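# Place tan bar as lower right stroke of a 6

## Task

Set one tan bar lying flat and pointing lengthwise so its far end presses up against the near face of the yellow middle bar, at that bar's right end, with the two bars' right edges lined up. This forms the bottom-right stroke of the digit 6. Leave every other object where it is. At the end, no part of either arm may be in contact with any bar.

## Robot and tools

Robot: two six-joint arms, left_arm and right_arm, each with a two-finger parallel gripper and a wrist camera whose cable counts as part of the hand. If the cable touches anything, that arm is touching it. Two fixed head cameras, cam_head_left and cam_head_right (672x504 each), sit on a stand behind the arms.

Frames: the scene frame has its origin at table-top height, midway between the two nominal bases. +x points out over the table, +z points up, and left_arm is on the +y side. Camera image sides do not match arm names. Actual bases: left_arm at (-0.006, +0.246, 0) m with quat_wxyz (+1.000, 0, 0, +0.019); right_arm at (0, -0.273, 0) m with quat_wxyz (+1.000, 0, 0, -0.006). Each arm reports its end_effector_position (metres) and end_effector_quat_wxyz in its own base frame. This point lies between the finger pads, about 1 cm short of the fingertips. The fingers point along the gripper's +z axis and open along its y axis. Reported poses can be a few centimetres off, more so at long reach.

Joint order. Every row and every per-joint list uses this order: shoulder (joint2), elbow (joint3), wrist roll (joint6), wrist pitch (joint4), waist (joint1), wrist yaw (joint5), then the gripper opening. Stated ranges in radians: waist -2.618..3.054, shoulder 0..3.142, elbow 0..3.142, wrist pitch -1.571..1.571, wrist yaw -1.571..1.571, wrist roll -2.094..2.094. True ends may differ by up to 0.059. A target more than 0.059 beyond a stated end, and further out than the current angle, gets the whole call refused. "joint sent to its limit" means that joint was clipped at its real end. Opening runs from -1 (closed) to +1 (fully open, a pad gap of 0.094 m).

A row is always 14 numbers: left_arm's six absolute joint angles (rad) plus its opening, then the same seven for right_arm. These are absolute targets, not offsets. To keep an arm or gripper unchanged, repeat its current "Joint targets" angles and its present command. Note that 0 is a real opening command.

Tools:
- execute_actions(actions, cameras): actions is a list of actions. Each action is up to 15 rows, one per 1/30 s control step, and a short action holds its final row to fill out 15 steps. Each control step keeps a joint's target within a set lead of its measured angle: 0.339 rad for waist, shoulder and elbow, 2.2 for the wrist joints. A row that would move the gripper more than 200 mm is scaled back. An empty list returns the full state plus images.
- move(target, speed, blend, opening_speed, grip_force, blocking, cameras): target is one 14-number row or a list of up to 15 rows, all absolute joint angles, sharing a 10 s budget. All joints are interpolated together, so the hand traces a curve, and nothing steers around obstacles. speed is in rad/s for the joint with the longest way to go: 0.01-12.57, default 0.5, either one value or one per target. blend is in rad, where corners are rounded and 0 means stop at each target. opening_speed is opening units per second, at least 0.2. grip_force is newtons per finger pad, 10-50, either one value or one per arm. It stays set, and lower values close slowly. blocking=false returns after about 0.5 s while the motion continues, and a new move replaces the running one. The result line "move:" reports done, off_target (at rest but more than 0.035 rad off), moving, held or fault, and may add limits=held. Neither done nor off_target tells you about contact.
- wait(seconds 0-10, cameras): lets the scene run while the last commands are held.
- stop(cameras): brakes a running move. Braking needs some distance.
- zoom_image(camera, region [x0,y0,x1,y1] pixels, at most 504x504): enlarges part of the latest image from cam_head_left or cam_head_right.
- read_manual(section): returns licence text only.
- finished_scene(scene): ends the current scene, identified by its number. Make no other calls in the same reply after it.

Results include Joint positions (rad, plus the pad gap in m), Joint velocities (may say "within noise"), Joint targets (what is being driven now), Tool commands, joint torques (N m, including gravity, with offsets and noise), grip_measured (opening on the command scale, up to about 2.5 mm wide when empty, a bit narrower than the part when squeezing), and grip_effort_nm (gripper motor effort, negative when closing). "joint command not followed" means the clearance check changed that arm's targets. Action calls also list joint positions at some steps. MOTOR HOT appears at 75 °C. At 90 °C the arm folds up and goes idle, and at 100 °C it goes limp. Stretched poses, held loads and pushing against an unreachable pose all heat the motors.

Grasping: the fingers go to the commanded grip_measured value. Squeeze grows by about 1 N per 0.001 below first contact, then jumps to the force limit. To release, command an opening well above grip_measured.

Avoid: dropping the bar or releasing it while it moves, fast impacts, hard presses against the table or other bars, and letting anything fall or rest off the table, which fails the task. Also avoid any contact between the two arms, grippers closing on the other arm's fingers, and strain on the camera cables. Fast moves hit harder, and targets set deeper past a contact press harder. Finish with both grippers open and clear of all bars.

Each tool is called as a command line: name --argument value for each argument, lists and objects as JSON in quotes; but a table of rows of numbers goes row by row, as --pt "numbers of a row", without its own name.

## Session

execute_actions --actions '[]'

zoom_image --camera "cam_head_left" --region '[200, 120, 370, 270]'

zoom_image --camera "cam_head_right" --region '[200, 120, 370, 270]'

Scene clock: 0.00 s.
left_arm: end_effector_position=(+0.2927, -0.1244, +0.2247) grip_measured=+1.000 grip_effort_nm=n/a end_effector_quat_wxyz=(+0.494, +0.182, +0.844, -0.101) | right_arm: end_effector_position=(+0.3154, -0.0367, +0.2905) grip_measured=+1.000 grip_effort_nm=n/a end_effector_quat_wxyz=(+0.564, +0.154, +0.810, -0.049)
Joint names: [shoulder, elbow, wrist roll, wrist pitch, waist, wrist yaw]
Joint positions: left_arm=[0.867 0.739 0.02 -0.386 -0.396 0.017 0.094] | right_arm=[0.846 0.87 0.221 -0.41 0.051 0.302 0.094]
Joint velocities: within noise
Joint torques (N m): no reading
Motor temperatures (°C): left_arm=[30 32 26 29 27 27 25] | right_arm=[30 32 27 26 27 28 27]
Heat: left arm: 32 °C; right arm: 32 °C.
Joint targets: left_arm=[0.860 0.751 0.020 -0.385 -0.396 0.017] | right_arm=[0.839 0.879 0.221 -0.410 0.051 0.305]
Tool commands: left_gripper/opening=+1.0 right_gripper/opening=+1.0

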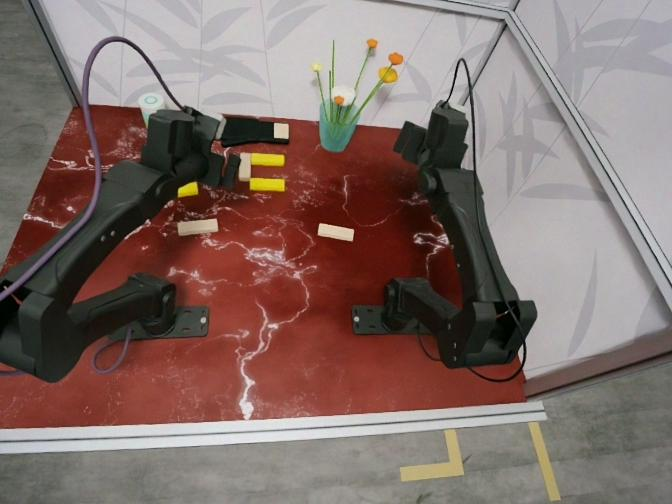

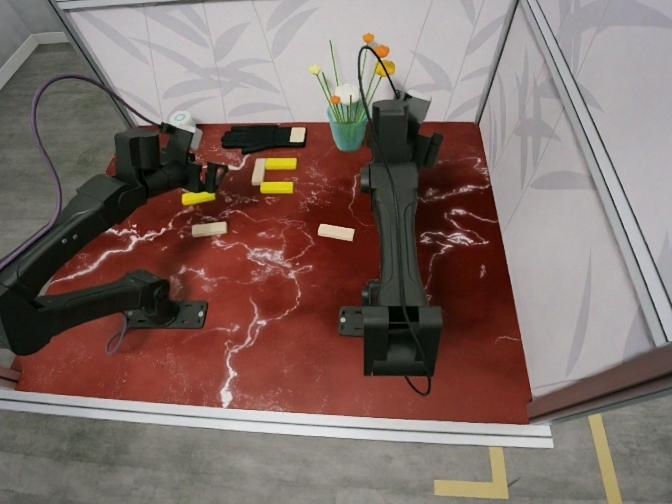

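Scaled by 2.965.

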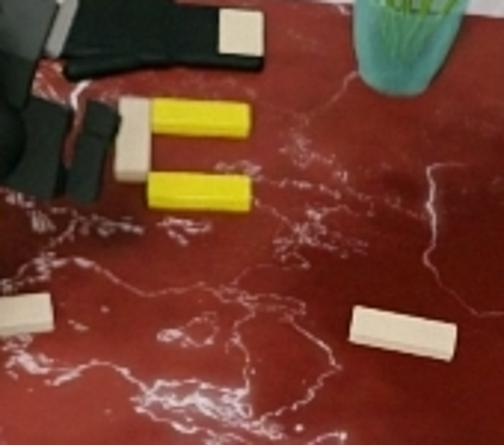

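Scaled by 2.965.

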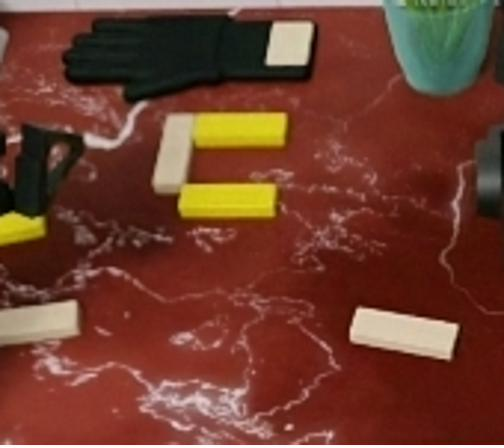

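move --pt "0.86 0.751 0.02 -0.385 0.1 0.017 1 1.6007 1.2332 -0.876 -1.2033 0.505 -0.005 0.5" --pt "0.86 0.751 0.02 -0.385 0.1 0.017 1 1.7079 0.9731 -0.876 -0.836 0.505 -0.005 0.5" --pt "0.86 0.751 0.02 -0.385 0.1 0.017 1 1.7079 0.9731 -0.876 -0.836 0.505 -0.005 -0.7" --speed '[1.5,0.5,0.4]' --opening_speed 1.5 --blend '[0.08,0,0]' --grip_force 30 --cameras '["all"]'

zoom_image --camera "cam_head_left" --region '[200, 120, 370, 270]'

move --pt "0.86 0.751 0.02 -0.385 0.1 0.017 1 1.6324 1.104 -0.876 -1.0424 0.505 -0.005 -0.7" --pt "0.86 0.751 0.02 -0.385 0.1 0.017 1 2.1787 1.8205 0.7275 -1.2126 0.7145 -0.005 -0.7" --pt "0.86 0.751 0.02 -0.385 0.1 0.017 1 2.2034 1.7271 0.7275 -1.0945 0.7145 -0.005 -0.7" --speed '[0.5,1.0,0.4]' --blend '[0.03,0.03,0]' --cameras '["all"]'

zoom_image --camera "cam_head_left" --region '[220, 130, 340, 240]'

zoom_image --camera "cam_head_right" --region '[220, 130, 340, 240]'

Scene clock: 8.57 s.
left_arm: end_effector_position=(+0.3168, +0.0279, +0.2247) grip_measured=+1.000 grip_effort_nm=0.00 end_effector_quat_wxyz=(+0.503, -0.028, +0.863, +0.021) | right_arm: end_effector_position=(+0.2458, +0.1337, +0.0160) grip_measured=-0.380 grip_effort_nm=-0.64 end_effector_quat_wxyz=(+0.006, -0.634, +0.773, -0.007)
Joint names: [shoulder, elbow, wrist roll, wrist pitch, waist, wrist yaw]
Joint positions: left_arm=[0.867 0.739 0.02 -0.386 0.095 0.018 0.094] | right_arm=[1.691 0.981 -0.871 -0.847 0.502 0.012 0.029]
Joint torques (N m): left_arm=[-1.84 8.06 -0.02 1.75 0.46 0] | right_arm=[-5.08 4.94 -0.05 0.32 0.24 -0.16]
Heat: left arm: 33 °C; right arm: 33 °C.
Joint targets: left_arm=[0.860 0.751 0.020 -0.385 0.100 0.017] | right_arm=[1.708 0.973 -0.876 -0.836 0.505 -0.005]
grip_force (N): 30, 30
move: done

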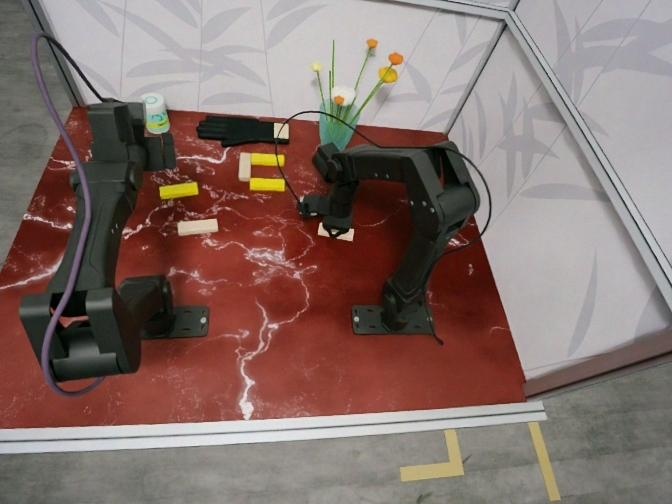

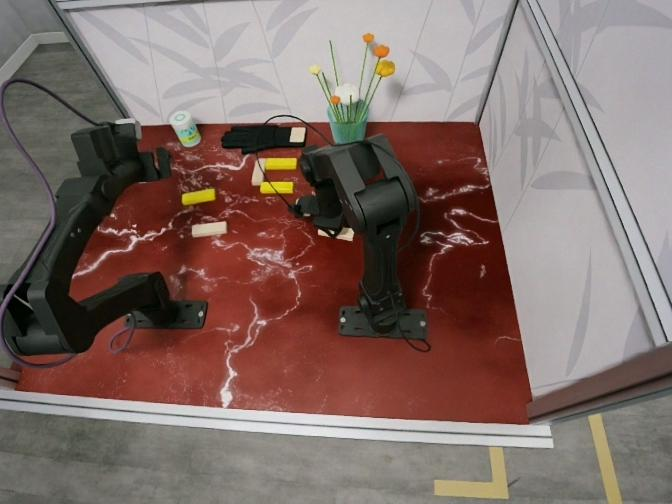

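Scaled by 2.965.

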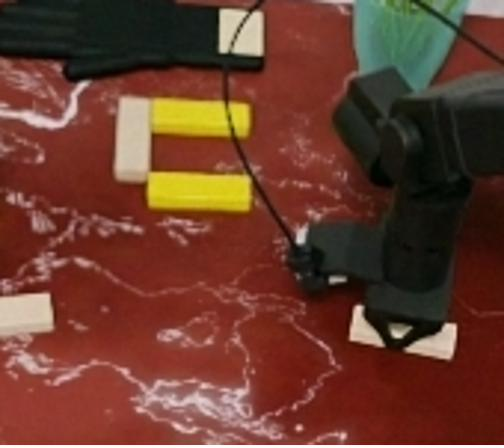

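Scene clock: 11.73 s.
left_arm: end_effector_position=(+0.3168, +0.0279, +0.2247) grip_measured=+1.000 grip_effort_nm=0.00 end_effector_quat_wxyz=(+0.503, -0.028, +0.863, +0.021) | right_arm: end_effector_position=(+0.3194, +0.2771, +0.0342) grip_measured=-0.381 grip_effort_nm=-0.68 end_effector_quat_wxyz=(+0.008, +0.005, +1.000, +0.007)
Joint names: [shoulder, elbow, wrist roll, wrist pitch, waist, wrist yaw]
Joint positions: left_arm=[0.867 0.739 0.02 -0.386 0.095 0.018 0.094] | right_arm=[2.177 1.735 0.722 -1.106 0.712 0 0.029]
Joint torques (N m): left_arm=[-1.84 8.06 -0.01 1.76 0.47 -0.01] | right_arm=[-9.31 5.37 0.07 0.3 0.24 -0.05]
Heat: left arm: 33 °C; right arm: 34 °C.
Joint targets: left_arm=[0.860 0.751 0.020 -0.385 0.100 0.017] | right_arm=[2.204 1.727 0.728 -1.094 0.715 -0.005]
grip_force (N): 30, 30
move: done

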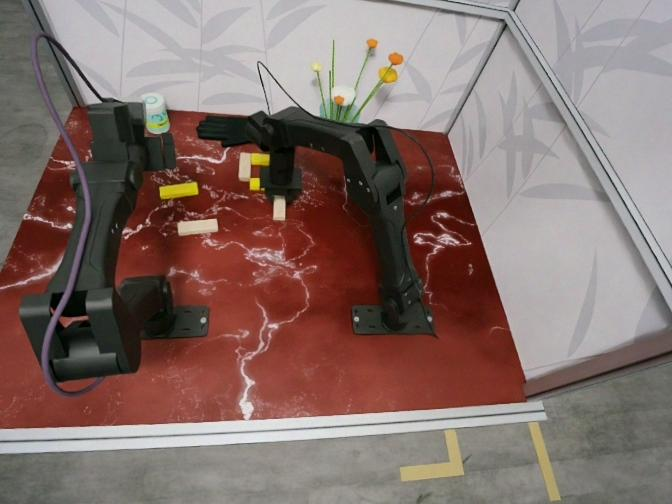

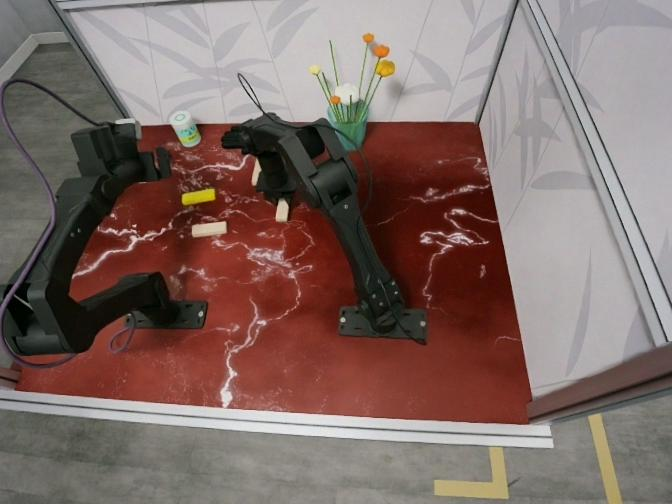

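Scaled by 4.200.

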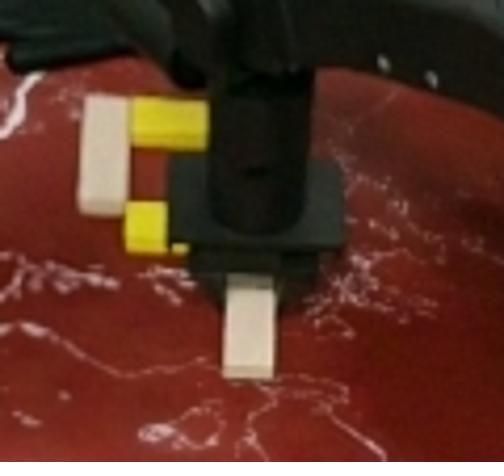

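Scaled by 4.200.

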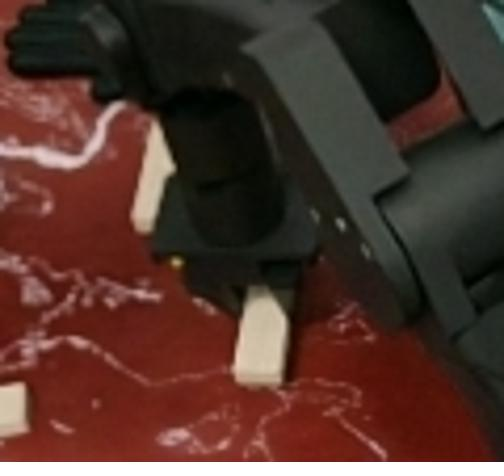

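move --pt "0.86 0.751 0.02 -0.385 0.1 0.017 1 2.2268 1.7656 0.716 -1.1096 0.7028 -0.005 -0.7" --pt "0.86 0.751 0.02 -0.385 0.1 0.017 1 2.2404 1.7311 0.716 -1.0615 0.7028 -0.005 -0.7" --pt "0.86 0.751 0.02 -0.385 0.1 0.017 1 2.2655 1.7731 0.704 -1.0784 0.691 -0.005 -0.7" --speed '[0.15,0.1,0.05]' --cameras '["all"]'

zoom_image --camera "cam_head_left" --region '[220, 130, 340, 240]'

zoom_image --camera "cam_head_right" --region '[220, 130, 340, 240]'

Scene clock: 17.17 s.
left_arm: end_effector_position=(+0.3168, +0.0279, +0.2247) grip_measured=+1.000 grip_effort_nm=0.01 end_effector_quat_wxyz=(+0.503, -0.028, +0.863, +0.021) | right_arm: end_effector_position=(+0.3252, +0.2779, +0.0182) grip_measured=-0.381 grip_effort_nm=-0.68 end_effector_quat_wxyz=(-0.001, +0.005, +1.000, +0.007)
Joint names: [shoulder, elbow, wrist roll, wrist pitch, waist, wrist yaw]
Joint positions: left_arm=[0.867 0.739 0.02 -0.386 0.095 0.018 0.094] | right_arm=[2.225 1.748 0.71 -1.085 0.7 -0.012 0.029]
Joint torques (N m): left_arm=[-1.84 8.08 -0.02 1.75 0.44 0] | right_arm=[-8.38 8.27 -0.06 0.25 -0.81 0.05]
Heat: left arm: 34 °C; right arm: 34 °C.
Joint targets: left_arm=[0.860 0.751 0.020 -0.385 0.100 0.017] | right_arm=[2.266 1.773 0.704 -1.078 0.691 -0.005]
grip_force (N): 30, 30
move: off_target (right_arm); right_arm: the shoulder is farthest, 0.040 rad from its target

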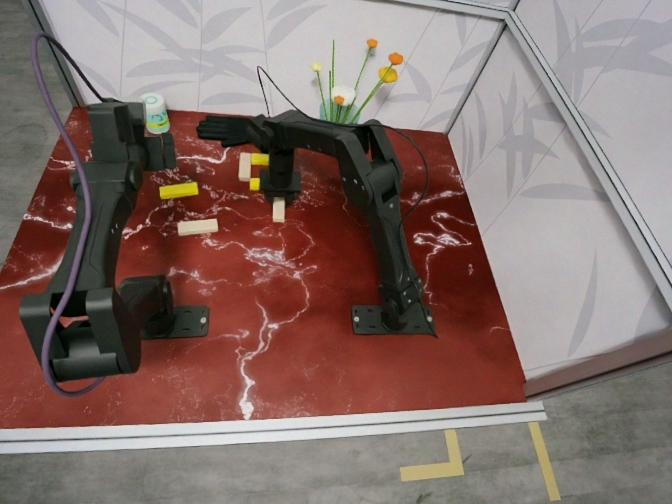

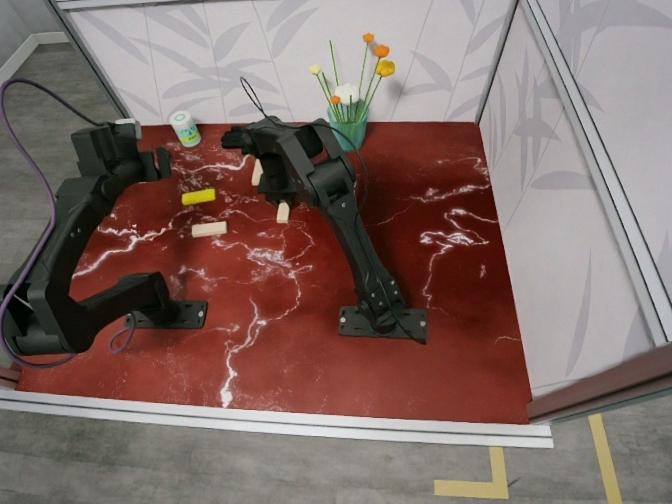

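Scaled by 4.200.

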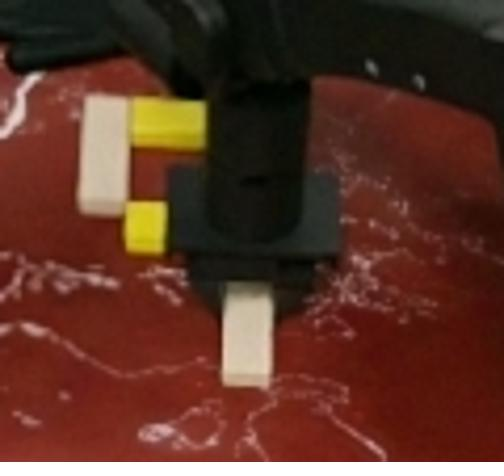

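Scaled by 4.200.

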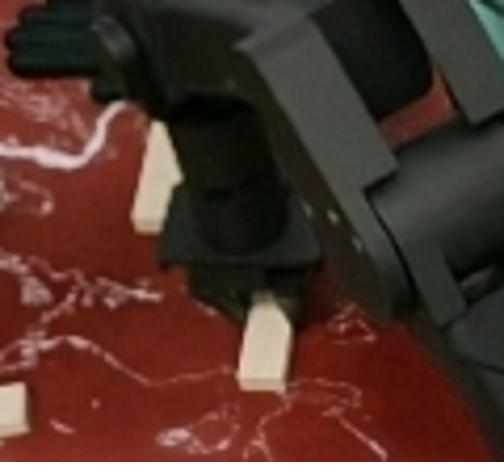

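move --pt "0.86 0.751 0.02 -0.385 0.1 0.017 1 2.2365 1.741 0.713 -1.0752 0.700 -0.005 -0.7" --pt "0.86 0.751 0.02 -0.385 0.1 0.017 1 2.2651 1.7885 0.7015 -1.0942 0.6895 -0.005 -0.7" --speed '[0.1,0.05]' --blend '[0.01,0]' --cameras '["all"]'

zoom_image --camera "cam_head_left" --region '[220, 130, 340, 240]'

zoom_image --camera "cam_head_right" --region '[220, 130, 340, 240]'

Scene clock: 19.90 s.
left_arm: end_effector_position=(+0.3168, +0.0279, +0.2247) grip_measured=+1.000 grip_effort_nm=0.01 end_effector_quat_wxyz=(+0.503, -0.028, +0.863, +0.021) | right_arm: end_effector_position=(+0.3285, +0.2782, +0.0189) grip_measured=-0.381 grip_effort_nm=-0.68 end_effector_quat_wxyz=(+0.001, +0.006, +1.000, +0.009)
Joint names: [shoulder, elbow, wrist roll, wrist pitch, waist, wrist yaw]
Joint positions: left_arm=[0.867 0.739 0.02 -0.386 0.095 0.018 0.094] | right_arm=[2.231 1.76 0.707 -1.087 0.695 -0.012 0.029]
Joint torques (N m): left_arm=[-1.83 8.06 -0.01 1.75 0.43 0] | right_arm=[-9.01 8.51 -0.08 0.11 -0.58 0.07]
Heat: left arm: 34 °C; right arm: 34 °C.
Joint targets: left_arm=[0.860 0.751 0.020 -0.385 0.100 0.017] | right_arm=[2.265 1.789 0.701 -1.094 0.689 -0.005]
grip_force (N): 30, 30
move: done

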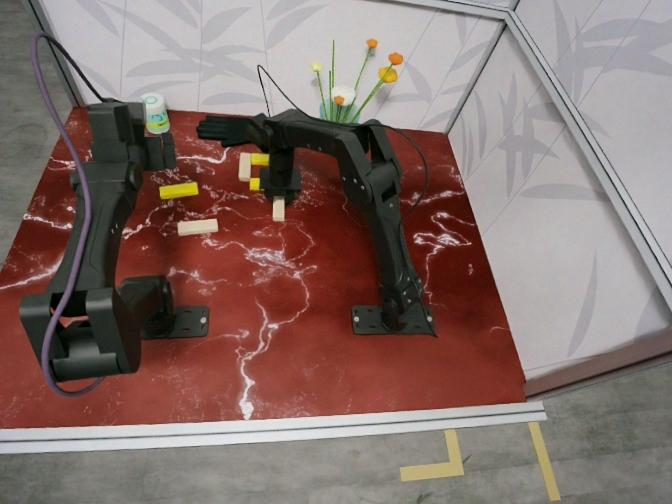

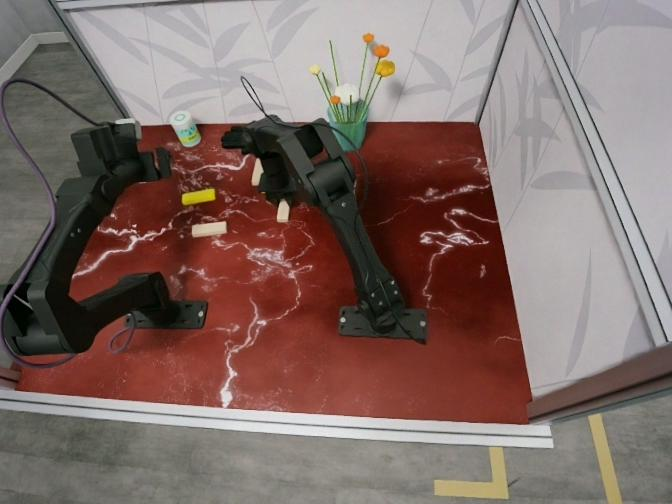

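Scaled by 4.200.

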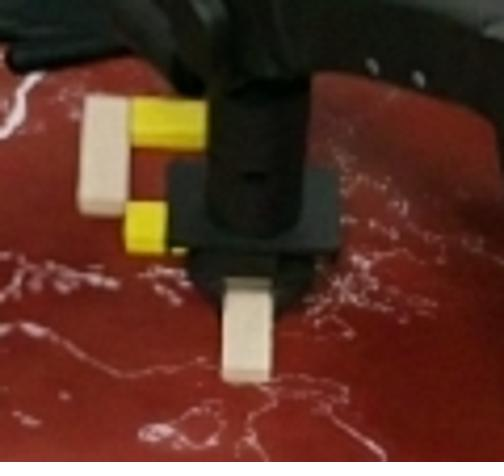

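Scaled by 4.200.

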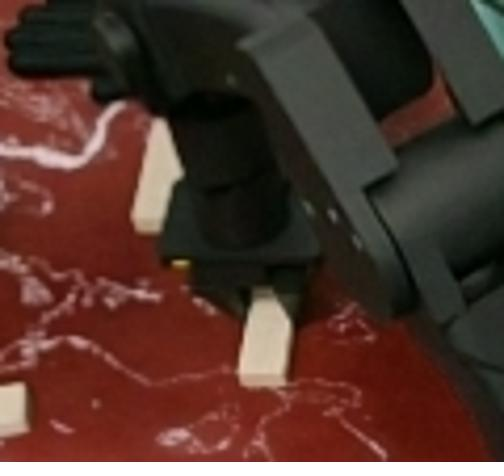

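move --pt "0.86 0.751 0.02 -0.385 0.1 0.017 1 2.235 1.7793 0.715 -1.1151 0.7027 -0.005 -0.7" --pt "0.86 0.751 0.02 -0.385 0.1 0.017 1 2.2582 1.8182 0.7005 -1.1308 0.688 -0.005 -0.7" --pt "0.86 0.751 0.02 -0.385 0.1 0.017 1 2.2696 1.7881 0.7005 -1.0893 0.688 -0.005 -0.7" --speed '[0.1,0.05,0.1]' --cameras '["all"]'

zoom_image --camera "cam_head_left" --region '[220, 130, 340, 240]'

zoom_image --camera "cam_head_right" --region '[220, 130, 340, 240]'

Scene clock: 23.93 s.
left_arm: end_effector_position=(+0.3168, +0.0279, +0.2247) grip_measured=+1.000 grip_effort_nm=0.01 end_effector_quat_wxyz=(+0.503, -0.028, +0.863, +0.021) | right_arm: end_effector_position=(+0.3325, +0.2815, +0.0261) grip_measured=-0.381 grip_effort_nm=-0.68 end_effector_quat_wxyz=(+0.007, +0.005, +1.000, +0.013)
Joint names: [shoulder, elbow, wrist roll, wrist pitch, waist, wrist yaw]
Joint positions: left_arm=[0.867 0.739 0.02 -0.386 0.095 0.018 0.094] | right_arm=[2.231 1.789 0.706 -1.101 0.695 -0.012 0.029]
Joint torques (N m): left_arm=[-1.83 8.06 -0.02 1.76 0.44 -0.01] | right_arm=[-8.8 6.01 -0.07 0.33 -0.68 0.05]
Heat: left arm: 34 °C; right arm: 34 °C.
Joint targets: left_arm=[0.860 0.751 0.020 -0.385 0.100 0.017] | right_arm=[2.269 1.788 0.701 -1.089 0.688 -0.005]
grip_force (N): 30, 30
move: off_target (right_arm); right_arm: the shoulder is farthest, 0.039 rad from its target

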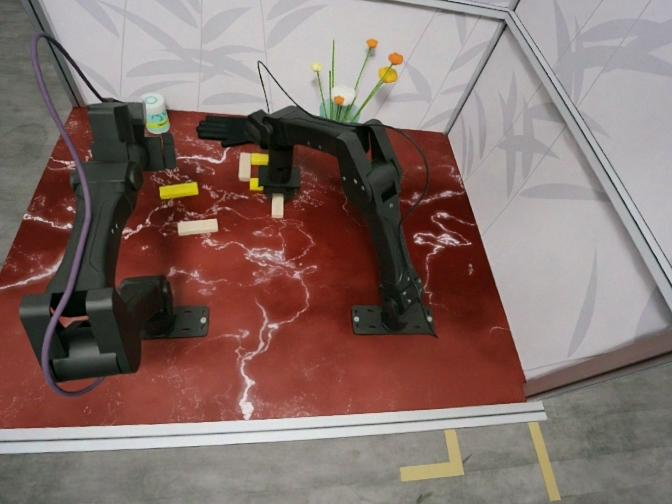

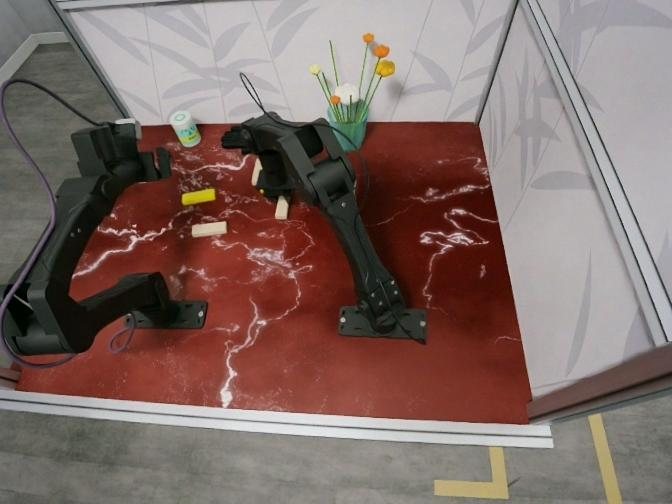

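Scaled by 4.200.

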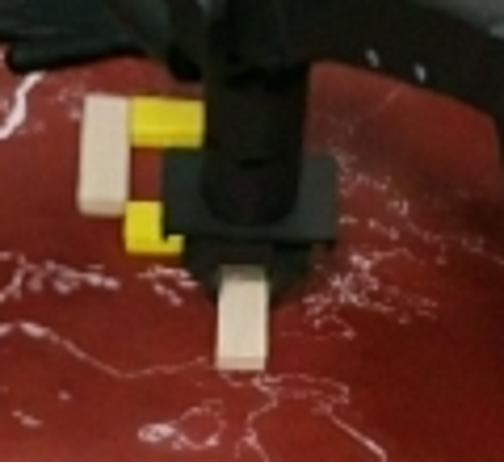

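Scaled by 4.200.

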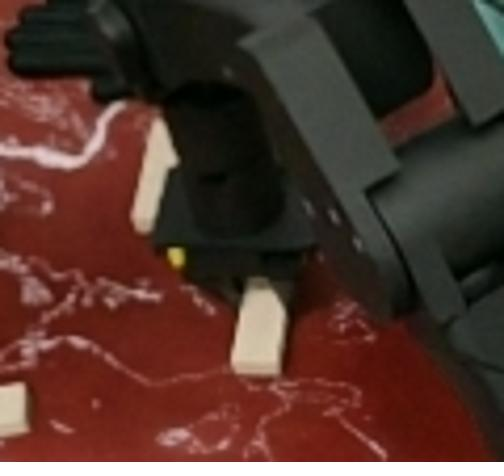

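move --pt "0.86 0.751 0.02 -0.385 0.1 0.017 1 2.248 1.752 0.697 -1.085 0.681 -0.005 -0.7" --pt "0.86 0.751 0.02 -0.385 0.1 0.017 1 2.258 1.748 0.6945 -1.073 0.681 -0.005 -0.7" --pt "0.86 0.751 0.02 -0.385 0.1 0.017 1 2.2735 1.802 0.693 -1.0965 0.680 -0.005 -0.7" --speed '[0.1,0.1,0.06]' --cameras '["all"]'

zoom_image --camera "cam_head_left" --region '[220, 130, 340, 240]'

zoom_image --camera "cam_head_right" --region '[220, 130, 340, 240]'

Scene clock: 27.97 s.
left_arm: end_effector_position=(+0.3168, +0.0279, +0.2247) grip_measured=+1.000 grip_effort_nm=0.00 end_effector_quat_wxyz=(+0.503, -0.028, +0.863, +0.021) | right_arm: end_effector_position=(+0.3326, +0.2771, +0.0190) grip_measured=-0.381 grip_effort_nm=-0.68 end_effector_quat_wxyz=(+0.002, +0.005, +1.000, +0.009)
Joint names: [shoulder, elbow, wrist roll, wrist pitch, waist, wrist yaw]
Joint positions: left_arm=[0.867 0.739 0.02 -0.386 0.095 0.018 0.094] | right_arm=[2.239 1.773 0.698 -1.09 0.687 -0.012 0.029]
Joint torques (N m): left_arm=[-1.84 8.08 -0.01 1.75 0.44 -0.01] | right_arm=[-8.91 8.61 -0.06 0.13 -0.83 0.08]
Motor temperatures (°C): left_arm=[30 34 26 34 27 27 25] | right_arm=[33 35 27 26 27 28 28]
Heat: left arm: 34 °C; right arm: 35 °C.
Joint targets: left_arm=[0.860 0.751 0.020 -0.385 0.100 0.017] | right_arm=[2.274 1.802 0.693 -1.097 0.680 -0.005]
grip_force (N): 30, 30
move: done

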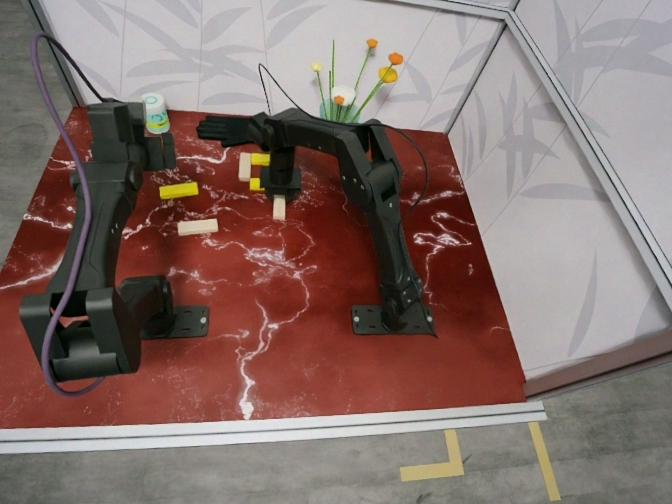

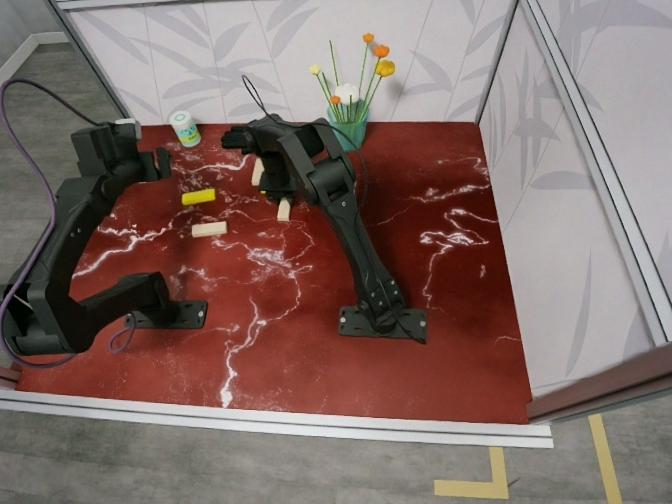

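Scaled by 4.200.

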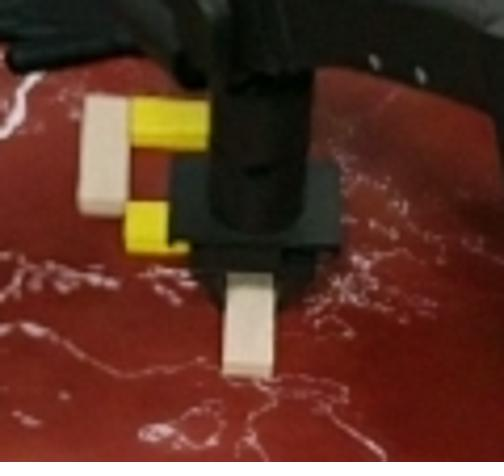

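Scaled by 4.200.

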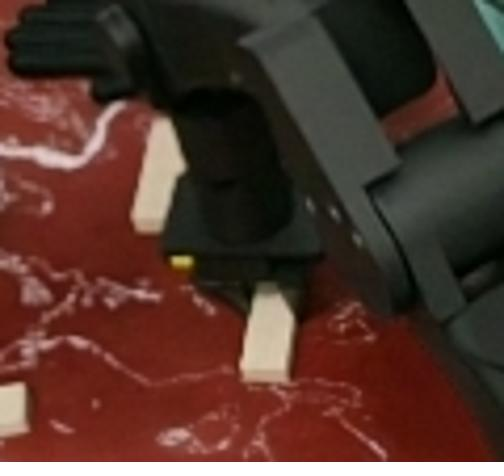

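move --pt "0.86 0.751 0.02 -0.385 0.1 0.017 1 2.2855 1.826 0.687 -1.1005 0.674 -0.005 -0.7" --speed 0.06 --cameras '["all"]'

zoom_image --camera "cam_head_left" --region '[220, 130, 340, 240]'

zoom_image --camera "cam_head_right" --region '[220, 130, 340, 240]'

Scene clock: 29.50 s.
left_arm: end_effector_position=(+0.3168, +0.0279, +0.2247) grip_measured=+1.000 grip_effort_nm=0.00 end_effector_quat_wxyz=(+0.503, -0.028, +0.863, +0.021) | right_arm: end_effector_position=(+0.3385, +0.2781, +0.0196) grip_measured=-0.381 grip_effort_nm=-0.68 end_effector_quat_wxyz=(+0.005, +0.006, +1.000, +0.012)
Joint names: [shoulder, elbow, wrist roll, wrist pitch, waist, wrist yaw]
Joint positions: left_arm=[0.867 0.739 0.02 -0.386 0.095 0.018 0.094] | right_arm=[2.251 1.796 0.692 -1.092 0.68 -0.012 0.029]
Joint torques (N m): left_arm=[-1.85 8.06 -0.01 1.75 0.43 -0.01] | right_arm=[-9.2 8.69 -0.06 0.13 -0.73 0.03]
Heat: left arm: 34 °C; right arm: 35 °C.
Joint targets: left_arm=[0.860 0.751 0.020 -0.385 0.100 0.017] | right_arm=[2.285 1.826 0.687 -1.101 0.674 -0.005]
grip_force (N): 30, 30
move: done

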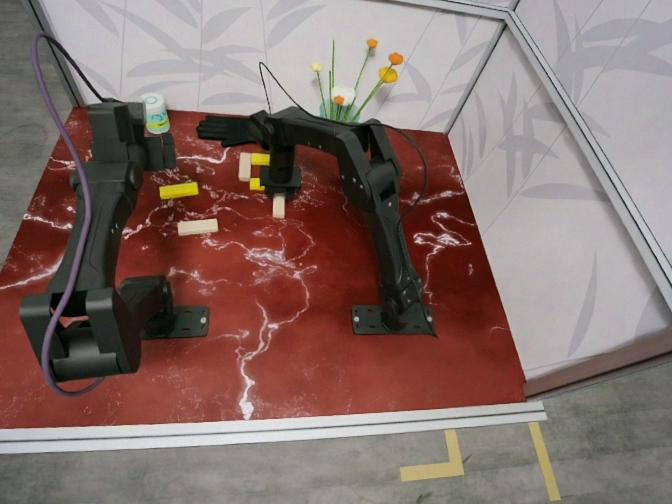

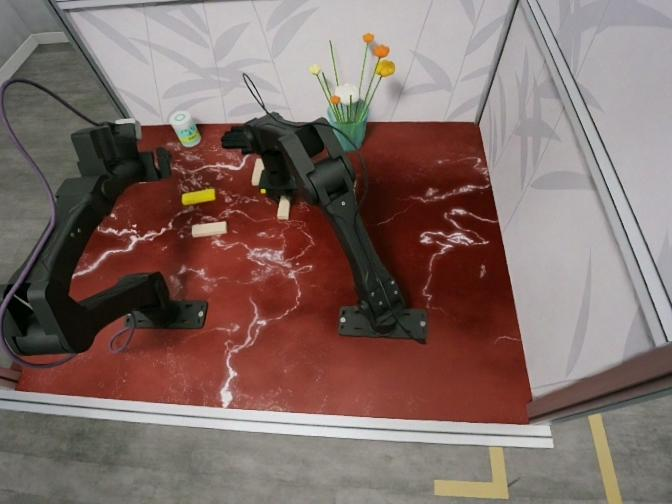

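Scaled by 4.200.

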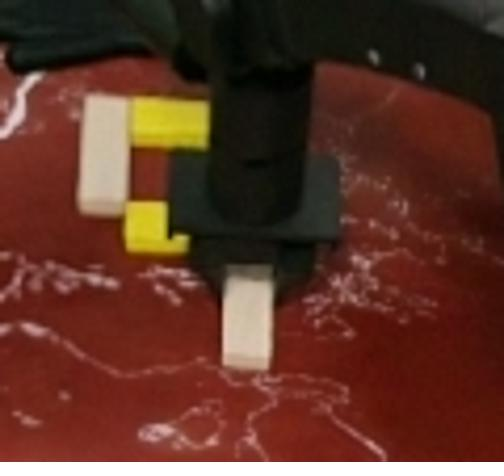

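Scaled by 4.200.

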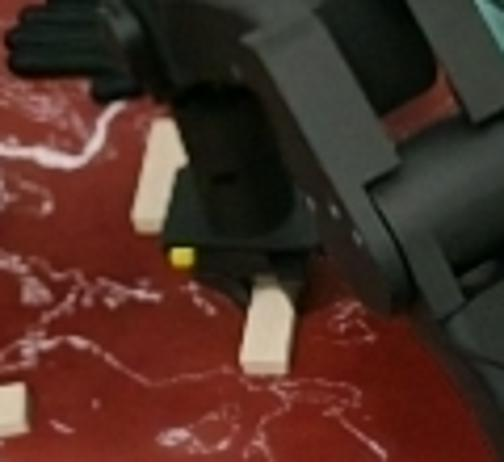

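move --pt "0.86 0.751 0.02 -0.385 0.1 0.017 1 2.2855 1.826 0.687 -1.1005 0.674 -0.005 0" --pt "0.86 0.751 0.02 -0.385 0.1 0.017 1 2.170 2.02 0.687 -1.41 0.674 -0.005 0" --pt "0.86 0.751 0.02 -0.385 0.1 0.017 1 2.0 1.785 0.7 -1.301 0.3 -0.005 0" --speed '[0.4,0.5,1.2]' --blend '[0,0.05,0]' --opening_speed 1.2 --cameras '["all"]'

zoom_image --camera "cam_head_left" --region '[220, 130, 340, 240]'

zoom_image --camera "cam_head_right" --region '[220, 130, 340, 240]'

Scene clock: 32.87 s.
left_arm: end_effector_position=(+0.3168, +0.0279, +0.2247) grip_measured=+1.000 grip_effort_nm=0.00 end_effector_quat_wxyz=(+0.503, -0.028, +0.863, +0.021) | right_arm: end_effector_position=(+0.3760, +0.1183, +0.1004) grip_measured=-0.001 grip_effort_nm=0.06 end_effector_quat_wxyz=(+0.002, +0.196, +0.981, +0.003)
Joint names: [shoulder, elbow, wrist roll, wrist pitch, waist, wrist yaw]
Joint positions: left_arm=[0.867 0.739 0.02 -0.386 0.095 0.018 0.094] | right_arm=[2.046 1.797 0.696 -1.316 0.301 -0.003 0.047]
Joint torques (N m): left_arm=[-1.84 8.09 -0.01 1.75 0.46 -0.01] | right_arm=[-14.23 5.16 0.04 0.33 -0.12 -0.01]
Heat: left arm: 34 °C; right arm: 35 °C.
Joint targets: left_arm=[0.860 0.751 0.020 -0.385 0.100 0.017] | right_arm=[2.000 1.785 0.700 -1.301 0.300 -0.005]
grip_force (N): 30, 30
move: off_target (right_arm); right_arm: the shoulder is farthest, 0.046 rad from its target

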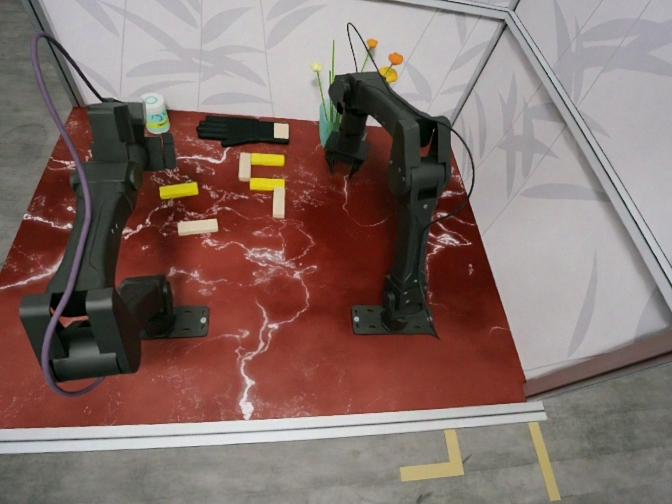

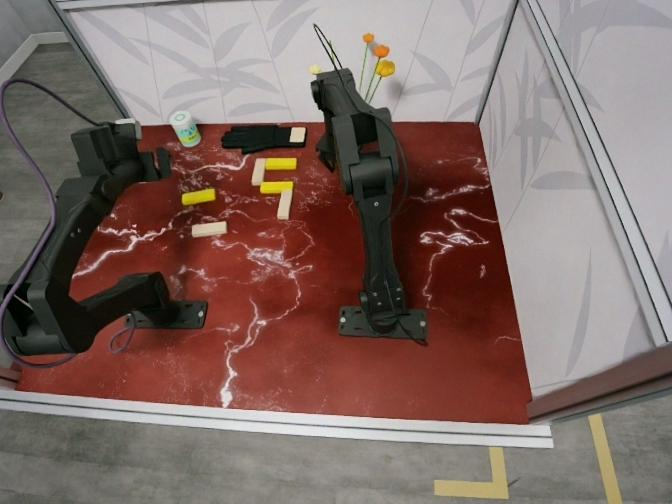

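Scaled by 4.200.

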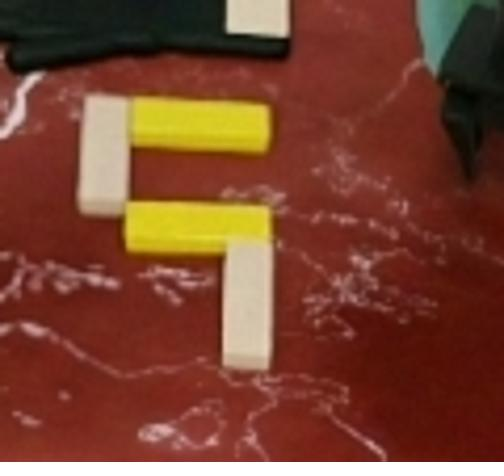

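Scaled by 4.200.

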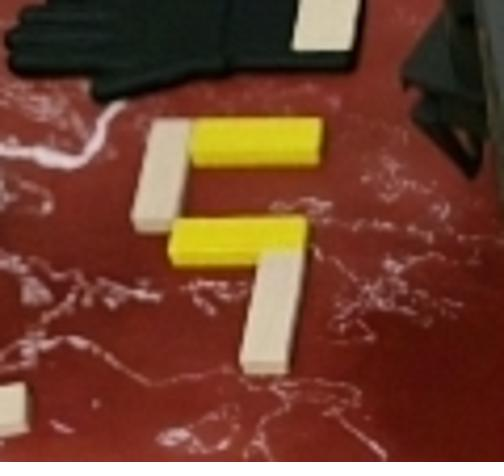

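finished_scene --scene 3

The scene is finished: the task was done.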